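# Pull out and quarter-turn the yellow foosball rod

## Task

Take the yellow rod that sits closest to the right arm, draw it outward until it stops, rotate it by 90 degrees so its player figures end up lying horizontal, and finish with neither arm (nor any camera cable) in contact with that rod.

## Robot and tools

ROBOT. Two arms, left_arm and right_arm, each with six revolute joints, a parallel two-finger gripper and a wrist fisheye camera (cam_left_wrist, cam_right_wrist, each 672x504 pixels). The fingers point along the gripper's +z axis and separate along its y axis. end_effector_position is the point midway between the finger pads, roughly 1 cm short of the tips.

FRAMES. Scene frame: origin at table-top height halfway between the two nominal arm bases, +x out over the table, +z up, left_arm toward +y. Calibrated bases: left_arm at (-0.028, +0.289, +0.027) m, right_arm at (-0.040, -0.349, +0.007) m, both nearly unrotated about z. Hand positions, orientations (quat_wxyz) and wrist-camera poses are given in each arm's own base frame; fixed items and the table use the scene frame. Printed hand poses may be wrong by a few centimetres, more when stretched out.

ROW LAYOUT. Every motion command is a row of 14 numbers, all arms in one list: left_arm's 7 then right_arm's 7. Each block of 7 is, in order: wrist pitch, shoulder, wrist yaw, wrist roll, elbow, waist, then gripper opening. Always send all 14, even when one arm is idle.

JOINT NUMBERS IN A ROW. Scaled offsets in [-1, 1], not poses. They are measured from the arm's Joint targets as they stood when the action (or move) began, never from the previous row, so sending the same offset again moves the joint further. Scale: 1.0 equals 2.224 rad for shoulder, elbow and waist, and 8.485 rad for wrist pitch, wrist yaw and wrist roll. Stated joint ranges (rad): waist -2.618..3.054, shoulder 0.000..3.142, elbow 0.000..3.142, wrist pitch -1.571..1.571, wrist yaw -1.571..1.571, wrist roll -2.094..2.094. Real ends may differ by up to 0.059 rad. An action asking a joint more than 0.059 rad beyond its range is rejected for both arms; if the first action of a call fails this, the whole call is rejected. Joints beyond their real end are clipped there and the result may say "joint sent to its limit". Per control step a joint's target may lead its measured angle by at most 0.339 rad (big three) or 2.2 rad (wrist joints), and targets that would put the hand over 200 mm from where it is are scaled back, so large offsets can take several actions.

OPENING. The seventh number of each block is absolute: +1 fully open, -1 closed. Between the extremes the fingers go to where grip_measured reads that value. Sending 0 is a real command, so to keep a gripper unchanged resend its current command (see Tool commands). To release, command well above grip_measured.

TOOLS.
execute_actions(actions, cameras): actions is a list of actions; each action is a list of 1 to 15 rows, each row lasting one 1/30 s step; a shorter action repeats its final row to fill 15 steps. An empty list just reports state. cameras: list of names; omitted, null or ["all"] gives all, [] gives none; an unknown name invalidates the call.
move(target, speed, blend, opening_speed, blocking, cameras): target is one 14-number row or a list of up to 15 rows; all offsets in every row count from the same starting Joint targets. All joints travel in step, so hands follow curves, and nothing avoids obstacles or the other arm. speed: rad/s for the joint with the longest way, 0.01 to 12.57, default 0.5; one value or one per target. blend: corner-rounding radius in rad, one value or one per target, default 0. opening_speed: rate of the commanded opening per second on the -1..1 scale, at least 0.2. blocking=false returns after about 0.5 s while the move runs on. The result adds a move: line such as done, off_target (resting more than 0.035 rad from target), moving, held or fault, plus limits=held if steps were withheld. Done does not prove contact or its absence.
wait(seconds): 0 to 10; arms hold their last command, a running move continues.
stop(): brakes a running move; needs braking room.
zoom_image(camera, region): camera is cam_left_wrist or cam_right_wrist; region [x0, y0, x1, y1] in image pixels from the top-left, at most 504x504, from that camera's latest image.
read_manual(section): licence texts only.
finished_scene(scene): integer number of the current scene; ends it irreversibly.

RESULT LINES. Joint positions and Joint velocities: per arm, the six joints in the row order (rad, rad/s) then the finger-pad gap (m; 0.094 when fully open). "within noise" means an arm is still. Joint targets: the base for your next offsets. Tool commands: each gripper's current command. grip_measured: finger opening on the command scale, a few mm too wide when empty and narrower than a firmly held part. Joint torques: whole drive output in N m including gravity, positive toward larger angles, items 2, 5, 6 wrap at ±28. Step readings list joint angles at some steps (action calls only). "joint command not followed" means the clearance check altered targets. MOTOR HOT warns of heating; OVER-TEMPERATURE FAULT folds that arm and disables it.

CAUTIONS. Avoid fast impacts, slams, hard pushes and dropping or flinging anything. Never let the arms hit or squeeze each other, including one gripper closing on the other's fingers. A camera cable resting on the rod counts as touching it. Pushing against something unreachable, holding loads or staying stretched heats motors; to end a push, command the targets back beyond the current Joint positions. Small joint changes may not start at all.

Each tool is called after "Call:" as name(argument=value, ...), one argument or row to a line, values as JSON.

## Session

Call:
execute_actions(
  actions=[],
)

Scene clock: 0.00 s.
left_arm: end_effector_position=(+0.4007, +0.0076, +0.1253) grip_measured=+1.000 end_effector_quat_wxyz=(+0.625, -0.028, +0.778, +0.057) | right_arm: end_effector_position=(+0.3999, -0.0295, +0.1148) grip_measured=+1.000 end_effector_quat_wxyz=(+0.608, +0.063, +0.791, -0.024)
Joint names: [wrist pitch, shoulder, wrist yaw, wrist roll, elbow, waist]
Joint positions: left_arm=[0.966 1.539 -0.191 0.014 0.356 -0.068 0.094] | right_arm=[0.914 1.54 0.071 0.059 0.363 -0.045 0.094]
Joint velocities: within noise
Joint torques (N m): no reading
Heat: left arm: 47 °C; right arm: 43 °C.
Joint targets: left_arm=[0.959 1.536 -0.192 0.014 0.359 -0.068] | right_arm=[0.904 1.537 0.071 0.060 0.366 -0.045]
Tool commands: left_gripper/opening=+1.0 right_gripper/opening=+1.0

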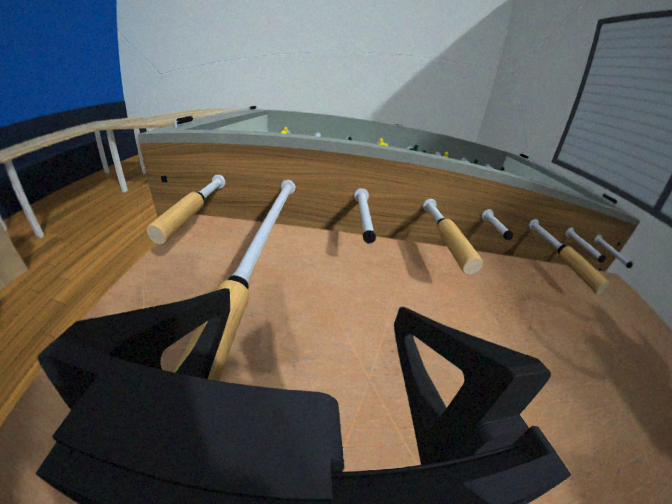

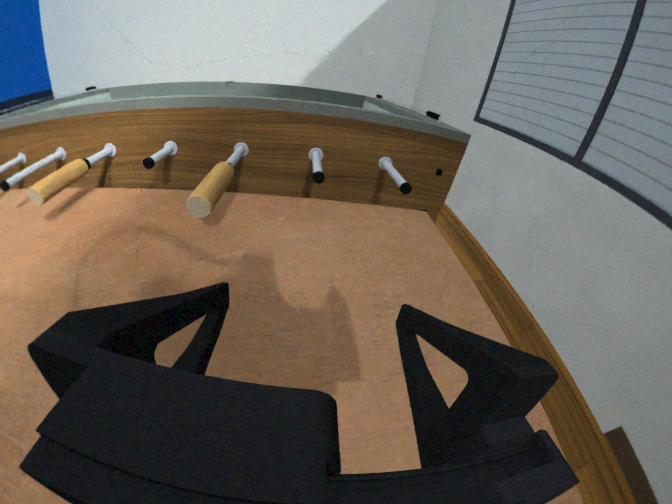

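Call:
zoom_image(
  camera="cam_left_wrist",
  region=[180, 90, 432, 270],
)

Call:
zoom_image(
  camera="cam_left_wrist",
  region=[400, 110, 652, 299],
)

Call:
zoom_image(
  camera="cam_right_wrist",
  region=[150, 70, 480, 230],
)

Scaled by 2.000 from the camera's 672x504 image, which has a finer 960x720 frame.

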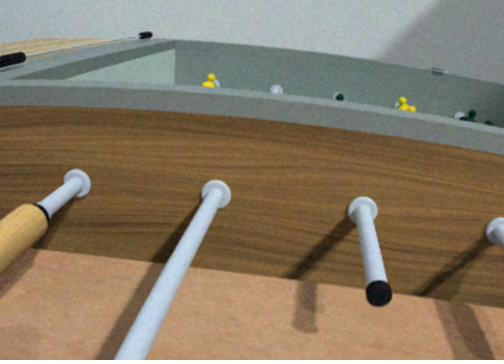

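Scaled by 2.000 from the camera's 672x504 image, which has a finer 960x720 frame.

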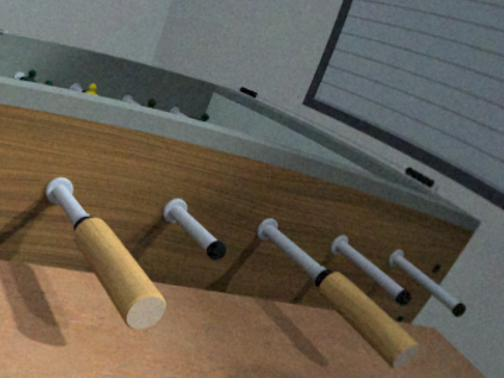

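Scaled by 1.527 from the camera's 672x504 image, which has a finer 960x720 frame.

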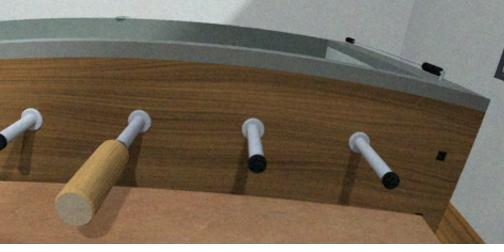

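Call:
move(
  target=[0,0,0,0,0,0,1,0.0734,0.3526,0.0351,-0.0071,0.1926,0.1716,1],
  speed=0.8,
)

Scene clock: 89.67 s.
left_arm: end_effector_position=(+0.4007, +0.0076, +0.1253) grip_measured=+1.000 end_effector_quat_wxyz=(+0.625, -0.028, +0.778, +0.057) | right_arm: end_effector_position=(+0.4965, +0.1071, +0.0613) grip_measured=+1.000 end_effector_quat_wxyz=(+0.691, +0.006, +0.722, -0.015)
Joint names: [wrist pitch, shoulder, wrist yaw, wrist roll, elbow, waist]
Joint positions: left_arm=[0.966 1.539 -0.191 0.014 0.356 -0.068 0.094] | right_arm=[1.48 2.305 0.367 0.004 0.778 0.337 0.094]
Joint velocities: within noise
Joint torques (N m): left_arm=[1.83 -6.37 -0.05 0.01 5.38 -0.05] | right_arm=[2.14 -7.47 0.02 -0.03 4.71 0.02]
Heat: left arm: 46 °C; right arm: 44 °C.
Joint targets: left_arm=[0.959 1.536 -0.192 0.014 0.359 -0.068] | right_arm=[1.527 2.321 0.369 0.000 0.794 0.337]
move: off_target (right_arm); right_arm: the wrist pitch is farthest, 0.047 rad from its target
camera_calibration:
cam_right_wrist: T_world_to_cam=[[-0.0709389, -0.978609, 0.19311, 0.118906], [-0.442805, -0.14258, -0.885209, 0.322115], [0.893807, -0.148306, -0.423219, -0.284077], [0, 0, 0, 1]] pos_world=[0.404979, 0.12016, 0.141951]

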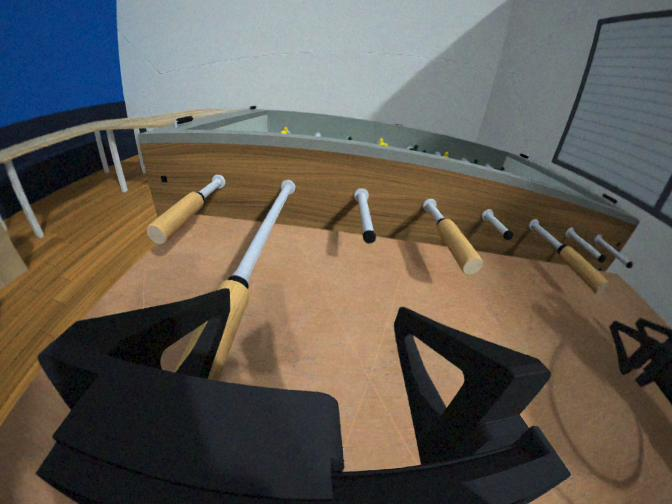

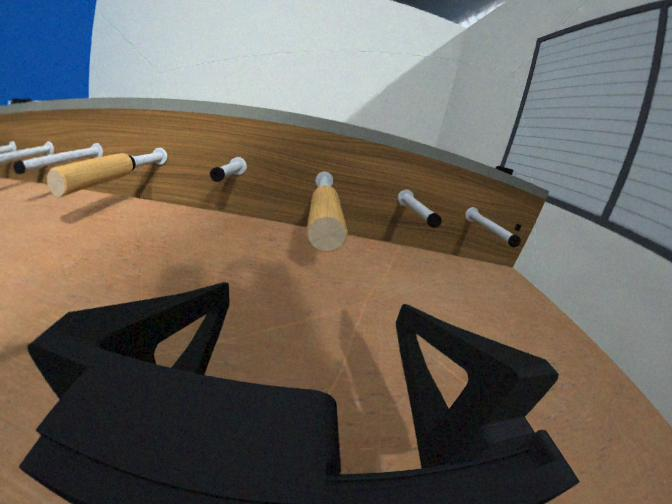

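Call:
move(
  target=[0,0,0,0,0,0,1,-0.01355,0.0400,-0.0099,0.1852,0.1097,-0.0288,-0.08],
  speed=0.8,
)

Call:
zoom_image(
  camera="cam_left_wrist",
  region=[520, 200, 672, 400],
)

Scene clock: 114.37 s.
left_arm: end_effector_position=(+0.4007, +0.0076, +0.1253) grip_measured=+1.000 end_effector_quat_wxyz=(+0.625, -0.028, +0.778, +0.057) | right_arm: end_effector_position=(+0.5533, +0.1070, +0.0833) grip_measured=-0.078 end_effector_quat_wxyz=(+0.512, +0.494, +0.483, +0.510)
Joint names: [wrist pitch, shoulder, wrist yaw, wrist roll, elbow, waist]
Joint positions: left_arm=[0.966 1.539 -0.191 0.014 0.356 -0.068 0.094] | right_arm=[1.414 2.386 0.293 1.567 1.019 0.281 0.043]
Joint velocities: within noise
Joint torques (N m): left_arm=[1.83 -6.35 -0.04 0.01 5.33 -0.03] | right_arm=[1.69 -8.16 -0.04 0.07 5.79 -0.66]
Heat: left arm: 45 °C; right arm: 47 °C.
Joint targets: left_arm=[0.959 1.536 -0.192 0.014 0.359 -0.068] | right_arm=[1.412 2.410 0.285 1.571 1.039 0.273]
move: done
camera_calibration:
cam_right_wrist: T_world_to_cam=[[-0.00691901, -0.168782, -0.985629, 0.0947172], [-0.380999, 0.911751, -0.153456, 0.158727], [0.924549, 0.374462, -0.0706143, -0.42791], [0, 0, 0, 1]] pos_world=[0.456754, 0.0315034, 0.0874971]

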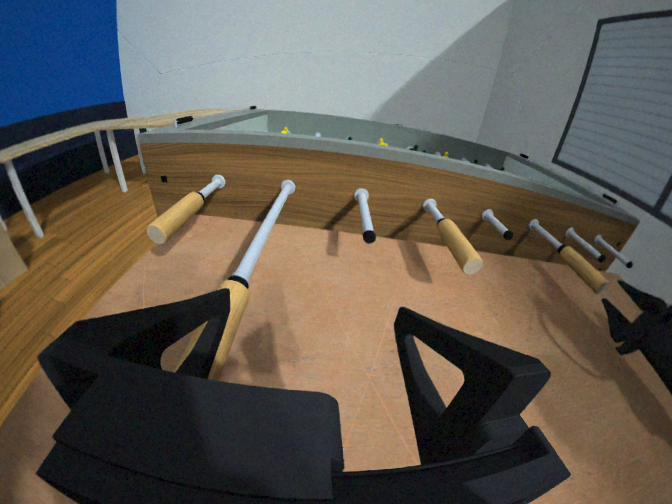

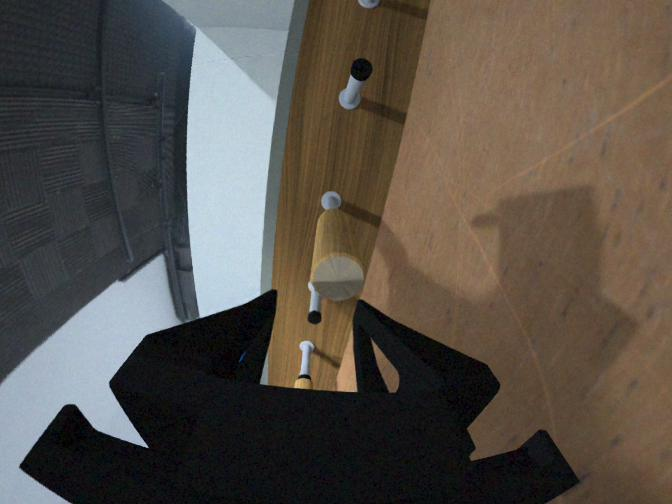

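Scaled by 2.520 from the camera's 672x504 image, which has a finer 960x720 frame.

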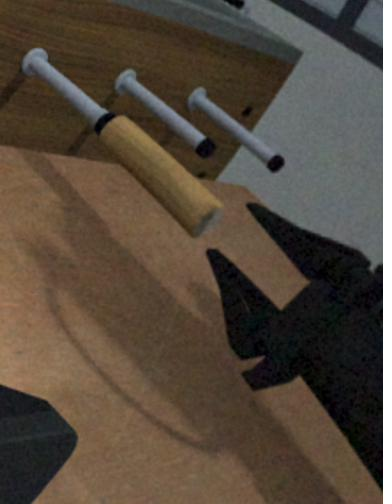

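Call:
move(
  target=[0,0,0,0,0,0,1,-0.0052,0,0,0,0,0,-0.08],
  speed=0.8,
  cameras=["cam_right_wrist"],
)

Scene clock: 130.20 s.
left_arm: end_effector_position=(+0.4007, +0.0076, +0.1253) grip_measured=+1.000 end_effector_quat_wxyz=(+0.625, -0.028, +0.778, +0.057) | right_arm: end_effector_position=(+0.5536, +0.1073, +0.0729) grip_measured=-0.078 end_effector_quat_wxyz=(+0.504, +0.501, +0.497, +0.498)
Joint names: [wrist pitch, shoulder, wrist yaw, wrist roll, elbow, waist]
Joint positions: left_arm=[0.966 1.539 -0.191 0.014 0.356 -0.068 0.094] | right_arm=[1.371 2.386 0.292 1.568 1.019 0.281 0.043]
Joint velocities: within noise
Joint torques (N m): left_arm=[1.84 -6.41 -0.04 0.01 5.33 -0.06] | right_arm=[1.76 -8.17 -0.03 0.05 5.81 -0.66]
Heat: left arm: 45 °C; right arm: 46 °C.
Joint targets: left_arm=[0.959 1.536 -0.192 0.014 0.359 -0.068] | right_arm=[1.368 2.410 0.285 1.571 1.039 0.273]
move: done
camera_calibration:
cam_right_wrist: T_world_to_cam=[[-0.0474487, -0.179488, -0.982615, 0.107858], [-0.388223, 0.909698, -0.147422, 0.160796], [0.920343, 0.374479, -0.112845, -0.423604], [0, 0, 0, 1]] pos_world=[0.457404, 0.0317141, 0.081886]
Images, in order (width x height): cam_right_wrist 672x504.

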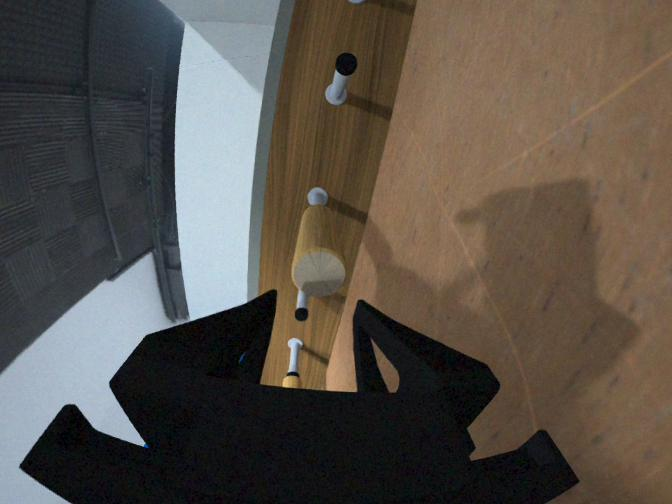

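Call:
move(
  target=[0,0,0,0,0,0,1,-0.0210,0.0504,-0.0052,0,0.1313,-0.0198,-0.08],
  speed=0.4,
)

Call:
zoom_image(
  camera="cam_left_wrist",
  region=[520, 200, 672, 400],
)

Scene clock: 141.27 s.
left_arm: end_effector_position=(+0.4007, +0.0076, +0.1253) grip_measured=+1.000 end_effector_quat_wxyz=(+0.625, -0.028, +0.778, +0.057) | right_arm: end_effector_position=(+0.6141, +0.1040, +0.0768) grip_measured=-0.078 end_effector_quat_wxyz=(+0.506, +0.500, +0.493, +0.502)
Joint names: [wrist pitch, shoulder, wrist yaw, wrist roll, elbow, waist]
Joint positions: left_arm=[0.966 1.539 -0.191 0.014 0.356 -0.068 0.094] | right_arm=[1.202 2.495 0.247 1.57 1.309 0.236 0.043]
Joint velocities: within noise
Joint torques (N m): left_arm=[1.84 -6.37 -0.03 0 5.35 -0.06] | right_arm=[1.6 -9.39 -0.04 0.02 6.9 -0.64]
Heat: left arm: 45 °C; right arm: 46 °C.
Joint targets: left_arm=[0.959 1.536 -0.192 0.014 0.359 -0.068] | right_arm=[1.189 2.523 0.241 1.571 1.331 0.229]
move: done
camera_calibration:
cam_right_wrist: T_world_to_cam=[[-0.0359599, -0.174752, -0.983956, 0.106591], [-0.386883, 0.910252, -0.147523, 0.18695], [0.921427, 0.375371, -0.100341, -0.479398], [0, 0, 0, 1]] pos_world=[0.517891, 0.0284079, 0.084357]

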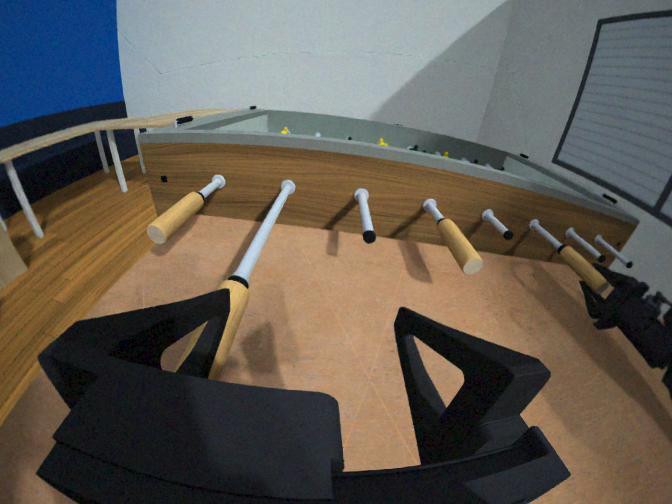

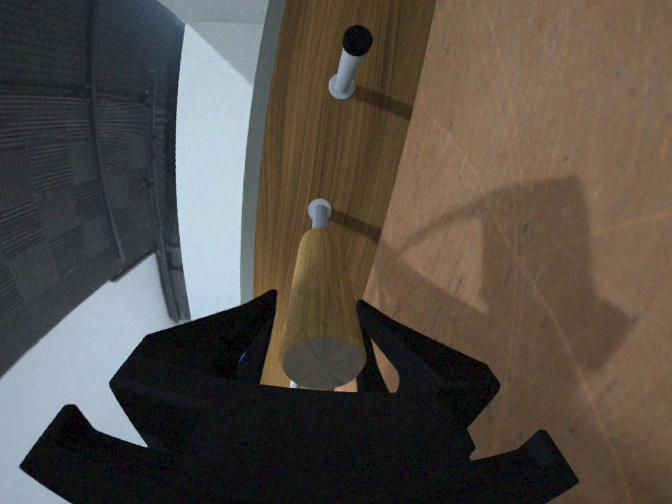

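Scaled by 2.520 from the camera's 672x504 image, which has a finer 960x720 frame.

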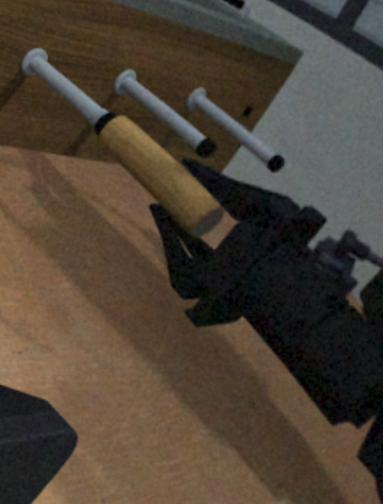

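Call:
move(
  target=[0,0,0,0,0,0,1,0,0,0,0,0,0,-0.6],
  opening_speed=0.3,
)

Scene clock: 148.60 s.
left_arm: end_effector_position=(+0.4007, +0.0076, +0.1253) grip_measured=+1.000 end_effector_quat_wxyz=(+0.625, -0.028, +0.778, +0.057) | right_arm: end_effector_position=(+0.6141, +0.1041, +0.0746) grip_measured=-0.305 end_effector_quat_wxyz=(+0.504, +0.501, +0.495, +0.500)
Joint names: [wrist pitch, shoulder, wrist yaw, wrist roll, elbow, waist]
Joint positions: left_arm=[0.966 1.539 -0.191 0.014 0.356 -0.068 0.094] | right_arm=[1.195 2.496 0.246 1.571 1.309 0.236 0.033]
Joint velocities: within noise
Joint torques (N m): left_arm=[1.83 -6.32 -0.04 0.02 5.34 -0.1] | right_arm=[1.67 -9.43 -0.02 0.01 6.87 -0.64]
Heat: left arm: 45 °C; right arm: 46 °C.
Joint targets: left_arm=[0.959 1.536 -0.192 0.014 0.359 -0.068] | right_arm=[1.189 2.523 0.241 1.571 1.331 0.229]
move: done
camera_calibration:
cam_right_wrist: T_world_to_cam=[[-0.0434757, -0.175858, -0.983455, 0.109115], [-0.388722, 0.909794, -0.145502, 0.187586], [0.920329, 0.375964, -0.107914, -0.478459], [0, 0, 0, 1]] pos_world=[0.518002, 0.028408, 0.0829713]

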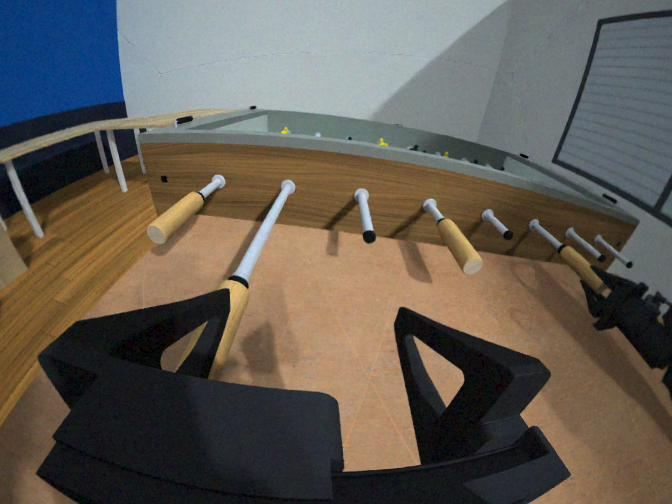

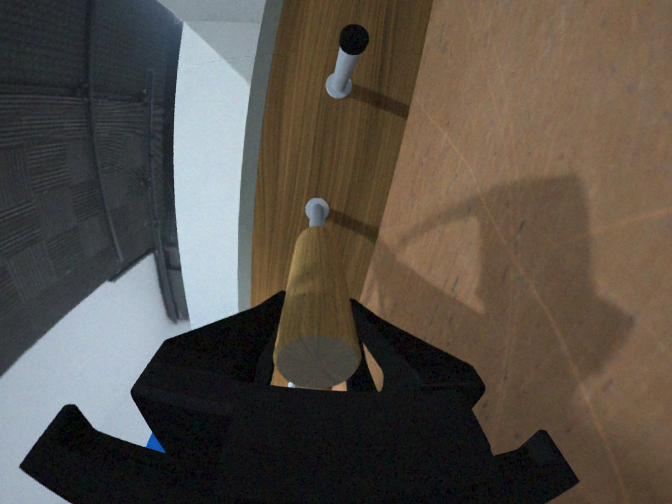

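Call:
move(
  target=[0,0,0,0,0,0,1,0,0,0,-0.1851,0,0,-0.6],
  speed=0.8,
)

Scene clock: 158.90 s.
left_arm: end_effector_position=(+0.4007, +0.0076, +0.1253) grip_measured=+1.000 end_effector_quat_wxyz=(+0.625, -0.028, +0.778, +0.057) | right_arm: end_effector_position=(+0.6138, +0.1016, +0.0710) grip_measured=-0.305 end_effector_quat_wxyz=(+0.707, +0.015, +0.707, -0.001)
Joint names: [wrist pitch, shoulder, wrist yaw, wrist roll, elbow, waist]
Joint positions: left_arm=[0.966 1.539 -0.191 0.014 0.356 -0.068 0.094] | right_arm=[1.192 2.5 0.26 0.02 1.309 0.236 0.033]
Joint velocities: within noise
Joint torques (N m): left_arm=[1.85 -6.37 -0.04 0 5.35 -0.09] | right_arm=[1.7 -9.78 -0.16 -0.18 6.87 -0.62]
Heat: left arm: 45 °C; right arm: 47 °C.
Joint targets: left_arm=[0.959 1.536 -0.192 0.014 0.359 -0.068] | right_arm=[1.189 2.523 0.241 0.001 1.331 0.229]
move: done
camera_calibration:
cam_right_wrist: T_world_to_cam=[[-0.07235, -0.984715, 0.158438, 0.12388], [-0.401914, -0.116601, -0.908223, 0.355757], [0.912815, -0.129388, -0.387334, -0.401852], [0, 0, 0, 1]] pos_world=[0.518762, 0.111473, 0.147828]

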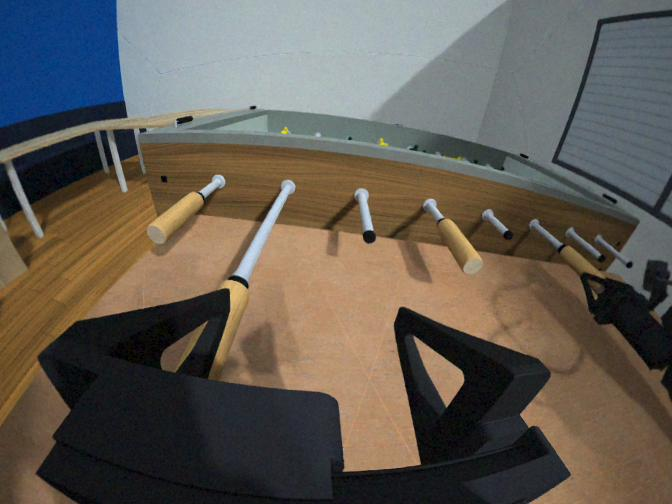

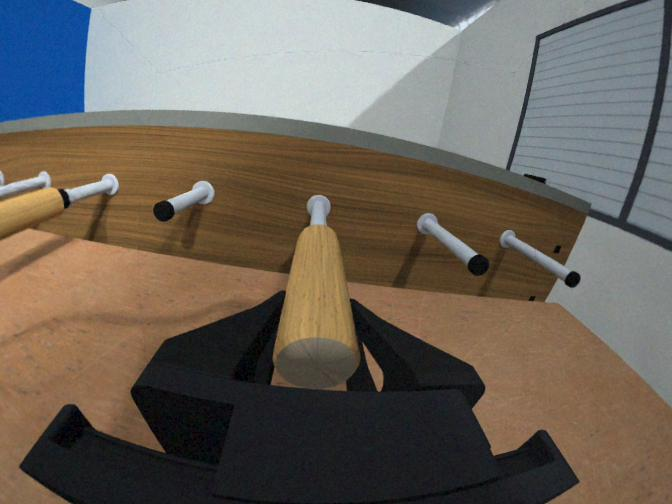

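Call:
zoom_image(
  camera="cam_left_wrist",
  region=[360, 125, 512, 200],
)

Call:
zoom_image(
  camera="cam_right_wrist",
  region=[240, 300, 400, 400],
)

Scaled by 3.316 from the camera's 672x504 image, which has a finer 960x720 frame.

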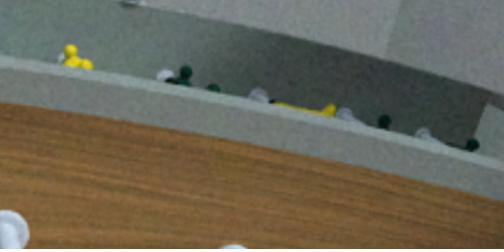

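Scaled by 3.150 from the camera's 672x504 image, which has a finer 960x720 frame.

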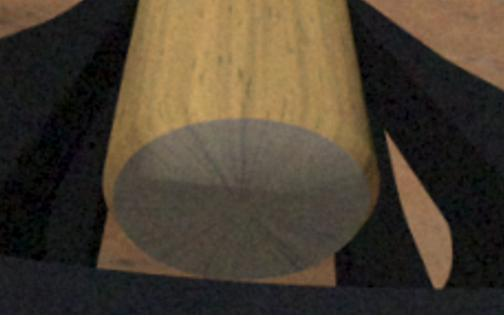

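Call:
move(
  target=[
    [0,0,0,0,0,0,1,0.0230,-0.0544,0.0053,0,-0.1407,0.0202,-0.6],
    [0,0,0,0,0,0,1,0.0125,-0.1686,0.0121,0.0059,-0.2797,0.0477,-0.6],
  ],
  speed=0.3,
  blend=0.05,
)

Scene clock: 215.83 s.
left_arm: end_effector_position=(+0.4007, +0.0076, +0.1253) grip_measured=+1.000 end_effector_quat_wxyz=(+0.625, -0.028, +0.778, +0.057) | right_arm: end_effector_position=(+0.4870, +0.1024, +0.0662) grip_measured=-0.306 end_effector_quat_wxyz=(+0.658, +0.009, +0.753, -0.007)
Joint names: [wrist pitch, shoulder, wrist yaw, wrist roll, elbow, waist]
Joint positions: left_arm=[0.966 1.539 -0.191 0.014 0.356 -0.068 0.094] | right_arm=[1.31 2.174 0.345 0.049 0.722 0.327 0.033]
Joint velocities: within noise
Joint torques (N m): left_arm=[1.83 -6.42 -0.04 0.01 5.3 -0.06] | right_arm=[1.59 -10.47 0.05 0.03 2.82 0.73]
Heat: left arm: 44 °C; right arm: 47 °C.
Joint targets: left_arm=[0.959 1.536 -0.192 0.014 0.359 -0.068] | right_arm=[1.295 2.148 0.344 0.051 0.708 0.335]
move: done
camera_calibration:
cam_right_wrist: T_world_to_cam=[[-0.0465956, -0.982132, 0.182331, 0.101935], [-0.518716, -0.132201, -0.844664, 0.354716], [0.853676, -0.133936, -0.503288, -0.250853], [0, 0, 0, 1]] pos_world=[0.402894, 0.11341, 0.154779]

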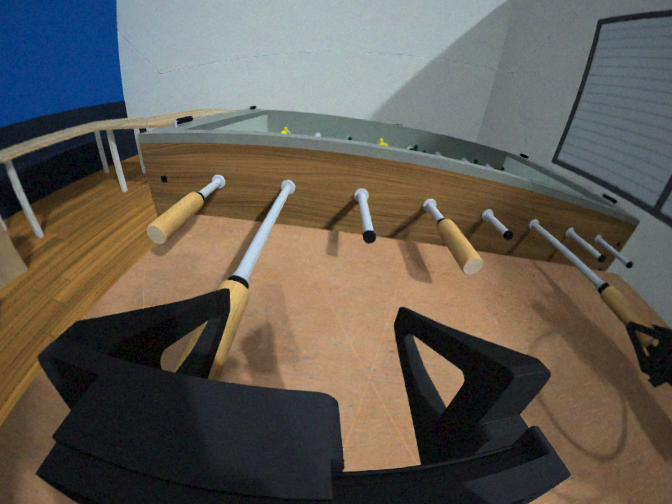

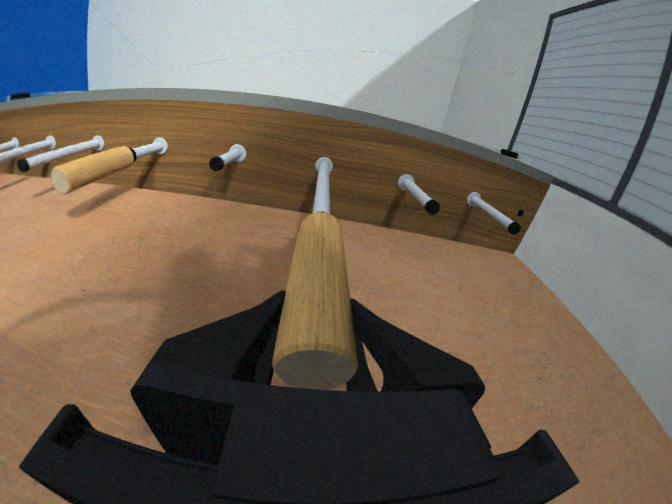

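Call:
move(
  target=[0,0,0,0,0,0,1,-0.0390,-0.1455,0.0053,0.0102,-0.0890,0.0288,-0.6],
  speed=0.25,
)

Scene clock: 226.20 s.
left_arm: end_effector_position=(+0.4007, +0.0076, +0.1253) grip_measured=+1.000 end_effector_quat_wxyz=(+0.625, -0.028, +0.778, +0.057) | right_arm: end_effector_position=(+0.4736, +0.1022, +0.0757) grip_measured=-0.308 end_effector_quat_wxyz=(+0.597, +0.010, +0.802, +0.004)
Joint names: [wrist pitch, shoulder, wrist yaw, wrist roll, elbow, waist]
Joint positions: left_arm=[0.966 1.539 -0.191 0.014 0.356 -0.068 0.094] | right_arm=[0.952 1.961 0.317 0.117 0.703 0.325 0.033]
Joint velocities: within noise
Joint torques (N m): left_arm=[1.84 -6.34 -0.04 0.01 5.34 -0.06] | right_arm=[1.82 -19.02 0.88 0.21 -9.77 6.6]
Heat: left arm: 44 °C; right arm: 47 °C.
Joint targets: left_arm=[0.959 1.536 -0.192 0.014 0.359 -0.068] | right_arm=[0.965 1.824 0.388 0.137 0.510 0.399]
move: off_target (right_arm); right_arm: the elbow is farthest, 0.193 rad from its target
camera_calibration:
cam_right_wrist: T_world_to_cam=[[-0.00711541, -0.98591, 0.167126, 0.0821635], [-0.643264, -0.123447, -0.755627, 0.407159], [0.765612, -0.112883, -0.633322, -0.185347], [0, 0, 0, 1]] pos_world=[0.404399, 0.110346, 0.176545]

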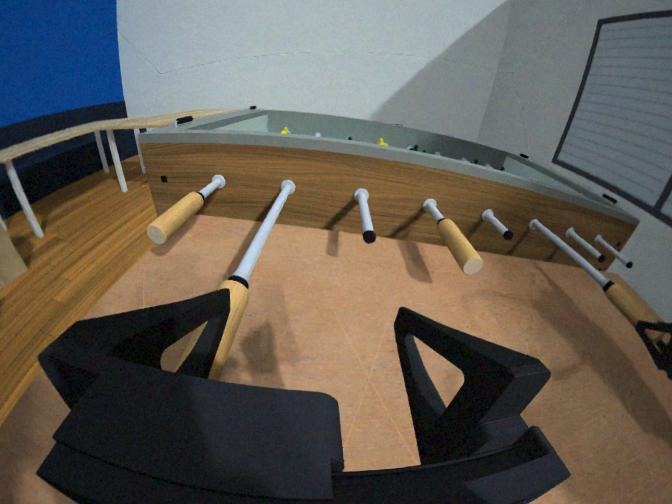

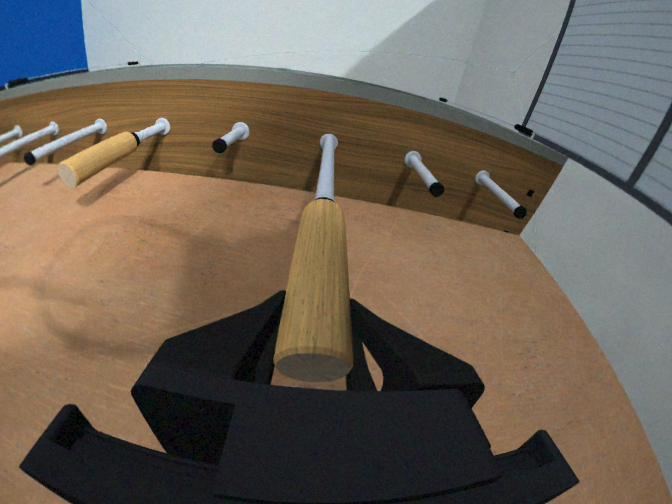

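Call:
move(
  target=[0,0,0,0,0,0,1,0,0.0540,-0.0070,-0.002,0.0863,-0.0310,-0.6],
  speed=0.4,
  cameras=[],
)

Call:
move(
  target=[0,0,0,0,0,0,1,0,0,0,0,0,0,0.4],
  opening_speed=0.7,
)

Scene clock: 238.10 s.
left_arm: end_effector_position=(+0.4007, +0.0076, +0.1253) grip_measured=+1.000 end_effector_quat_wxyz=(+0.625, -0.028, +0.778, +0.057) | right_arm: end_effector_position=(+0.4778, +0.1029, +0.0733) grip_measured=-0.308 end_effector_quat_wxyz=(+0.590, +0.009, +0.808, +0.004)
Joint names: [wrist pitch, shoulder, wrist yaw, wrist roll, elbow, waist]
Joint positions: left_arm=[0.966 1.539 -0.191 0.014 0.356 -0.068 0.094] | right_arm=[0.913 1.967 0.309 0.121 0.728 0.321 0.032]
Joint velocities: within noise
Joint torques (N m): left_arm=[1.84 -6.37 -0.04 0.02 5.35 -0.06] | right_arm=[2.17 -9.54 0.32 0 3.08 0.83]
Heat: left arm: 44 °C; right arm: 52 °C.
Joint targets: left_arm=[0.959 1.536 -0.192 0.014 0.359 -0.068] | right_arm=[0.964 1.944 0.329 0.120 0.702 0.330]
move: off_target (right_arm); right_arm: the wrist pitch is farthest, 0.052 rad from its target
No camera images: "cameras" was empty.

Scene clock: 239.73 s.
left_arm: end_effector_position=(+0.4007, +0.0076, +0.1253) grip_measured=+1.000 end_effector_quat_wxyz=(+0.625, -0.028, +0.778, +0.057) | right_arm: end_effector_position=(+0.4782, +0.1006, +0.0808) grip_measured=+0.398 end_effector_quat_wxyz=(+0.604, +0.017, +0.797, +0.002)
Joint names: [wrist pitch, shoulder, wrist yaw, wrist roll, elbow, waist]
Joint positions: left_arm=[0.966 1.539 -0.191 0.014 0.356 -0.068 0.094] | right_arm=[0.957 1.966 0.328 0.12 0.718 0.323 0.066]
Joint velocities: within noise
Joint torques (N m): left_arm=[1.83 -6.38 -0.05 0 5.34 -0.06] | right_arm=[1.77 -9.4 0.11 0 3.73 0.64]
Heat: left arm: 44 °C; right arm: 52 °C.
Joint targets: left_arm=[0.959 1.536 -0.192 0.014 0.359 -0.068] | right_arm=[0.965 1.944 0.329 0.120 0.702 0.330]
move: done
camera_calibration:
cam_right_wrist: T_world_to_cam=[[-0.0236166, -0.986612, 0.161368, 0.088183], [-0.631915, -0.110346, -0.767142, 0.407887], [0.774677, -0.120088, -0.620849, -0.190447], [0, 0, 0, 1]] pos_world=[0.407368, 0.109141, 0.180439]

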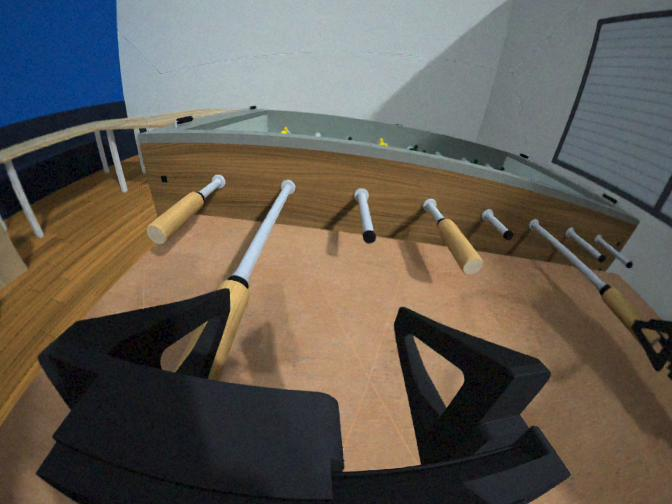

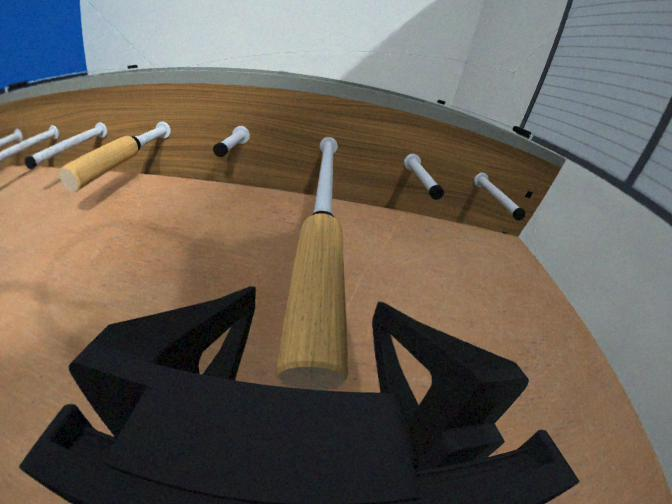

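Call:
move(
  target=[0,0,0,0,0,0,1,-0.0370,-0.1996,0.0118,0.0121,-0.1295,0.0620,0.6],
  speed=0.5,
)

Call:
zoom_image(
  camera="cam_left_wrist",
  region=[360, 125, 512, 200],
)

Scene clock: 250.33 s.
left_arm: end_effector_position=(+0.4007, +0.0076, +0.1253) grip_measured=+1.000 end_effector_quat_wxyz=(+0.625, -0.028, +0.778, +0.057) | right_arm: end_effector_position=(+0.3774, +0.1062, +0.0984) grip_measured=+0.598 end_effector_quat_wxyz=(+0.559, +0.010, +0.829, +0.007)
Joint names: [wrist pitch, shoulder, wrist yaw, wrist roll, elbow, waist]
Joint positions: left_arm=[0.966 1.539 -0.191 0.014 0.356 -0.068 0.094] | right_arm=[0.659 1.515 0.424 0.208 0.432 0.46 0.075]
Joint velocities: within noise
Joint torques (N m): left_arm=[1.84 -6.3 -0.04 0 5.38 -0.03] | right_arm=[1.57 -5.6 0.22 0.15 4.27 0.73]
Heat: left arm: 44 °C; right arm: 49 °C.
Joint targets: left_arm=[0.959 1.536 -0.192 0.014 0.359 -0.068] | right_arm=[0.651 1.500 0.429 0.223 0.414 0.468]
move: done
camera_calibration:
cam_right_wrist: T_world_to_cam=[[0.0118029, -0.986881, 0.161019, 0.0752456], [-0.71008, -0.121649, -0.693533, 0.381756], [0.704022, -0.106151, -0.7022, -0.0675586], [0, 0, 0, 1]] pos_world=[0.317752, 0.113527, 0.205205]

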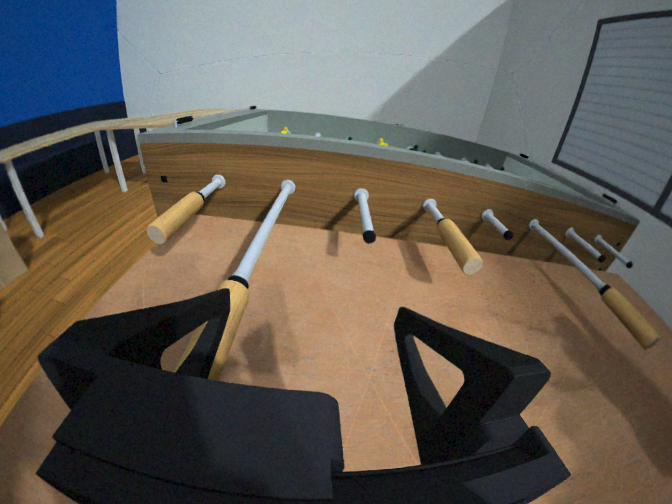

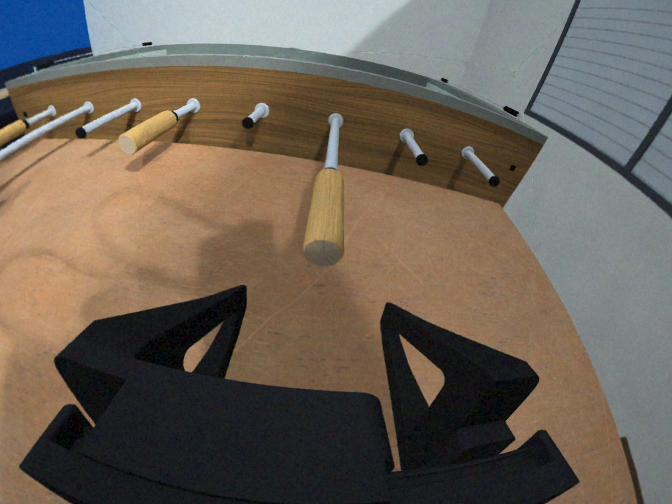

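Scaled by 3.316 from the camera's 672x504 image, which has a finer 960x720 frame.

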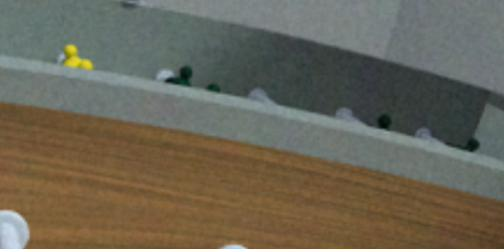

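Call:
finished_scene(
  scene=1,
)

The scene is finished: the task was done.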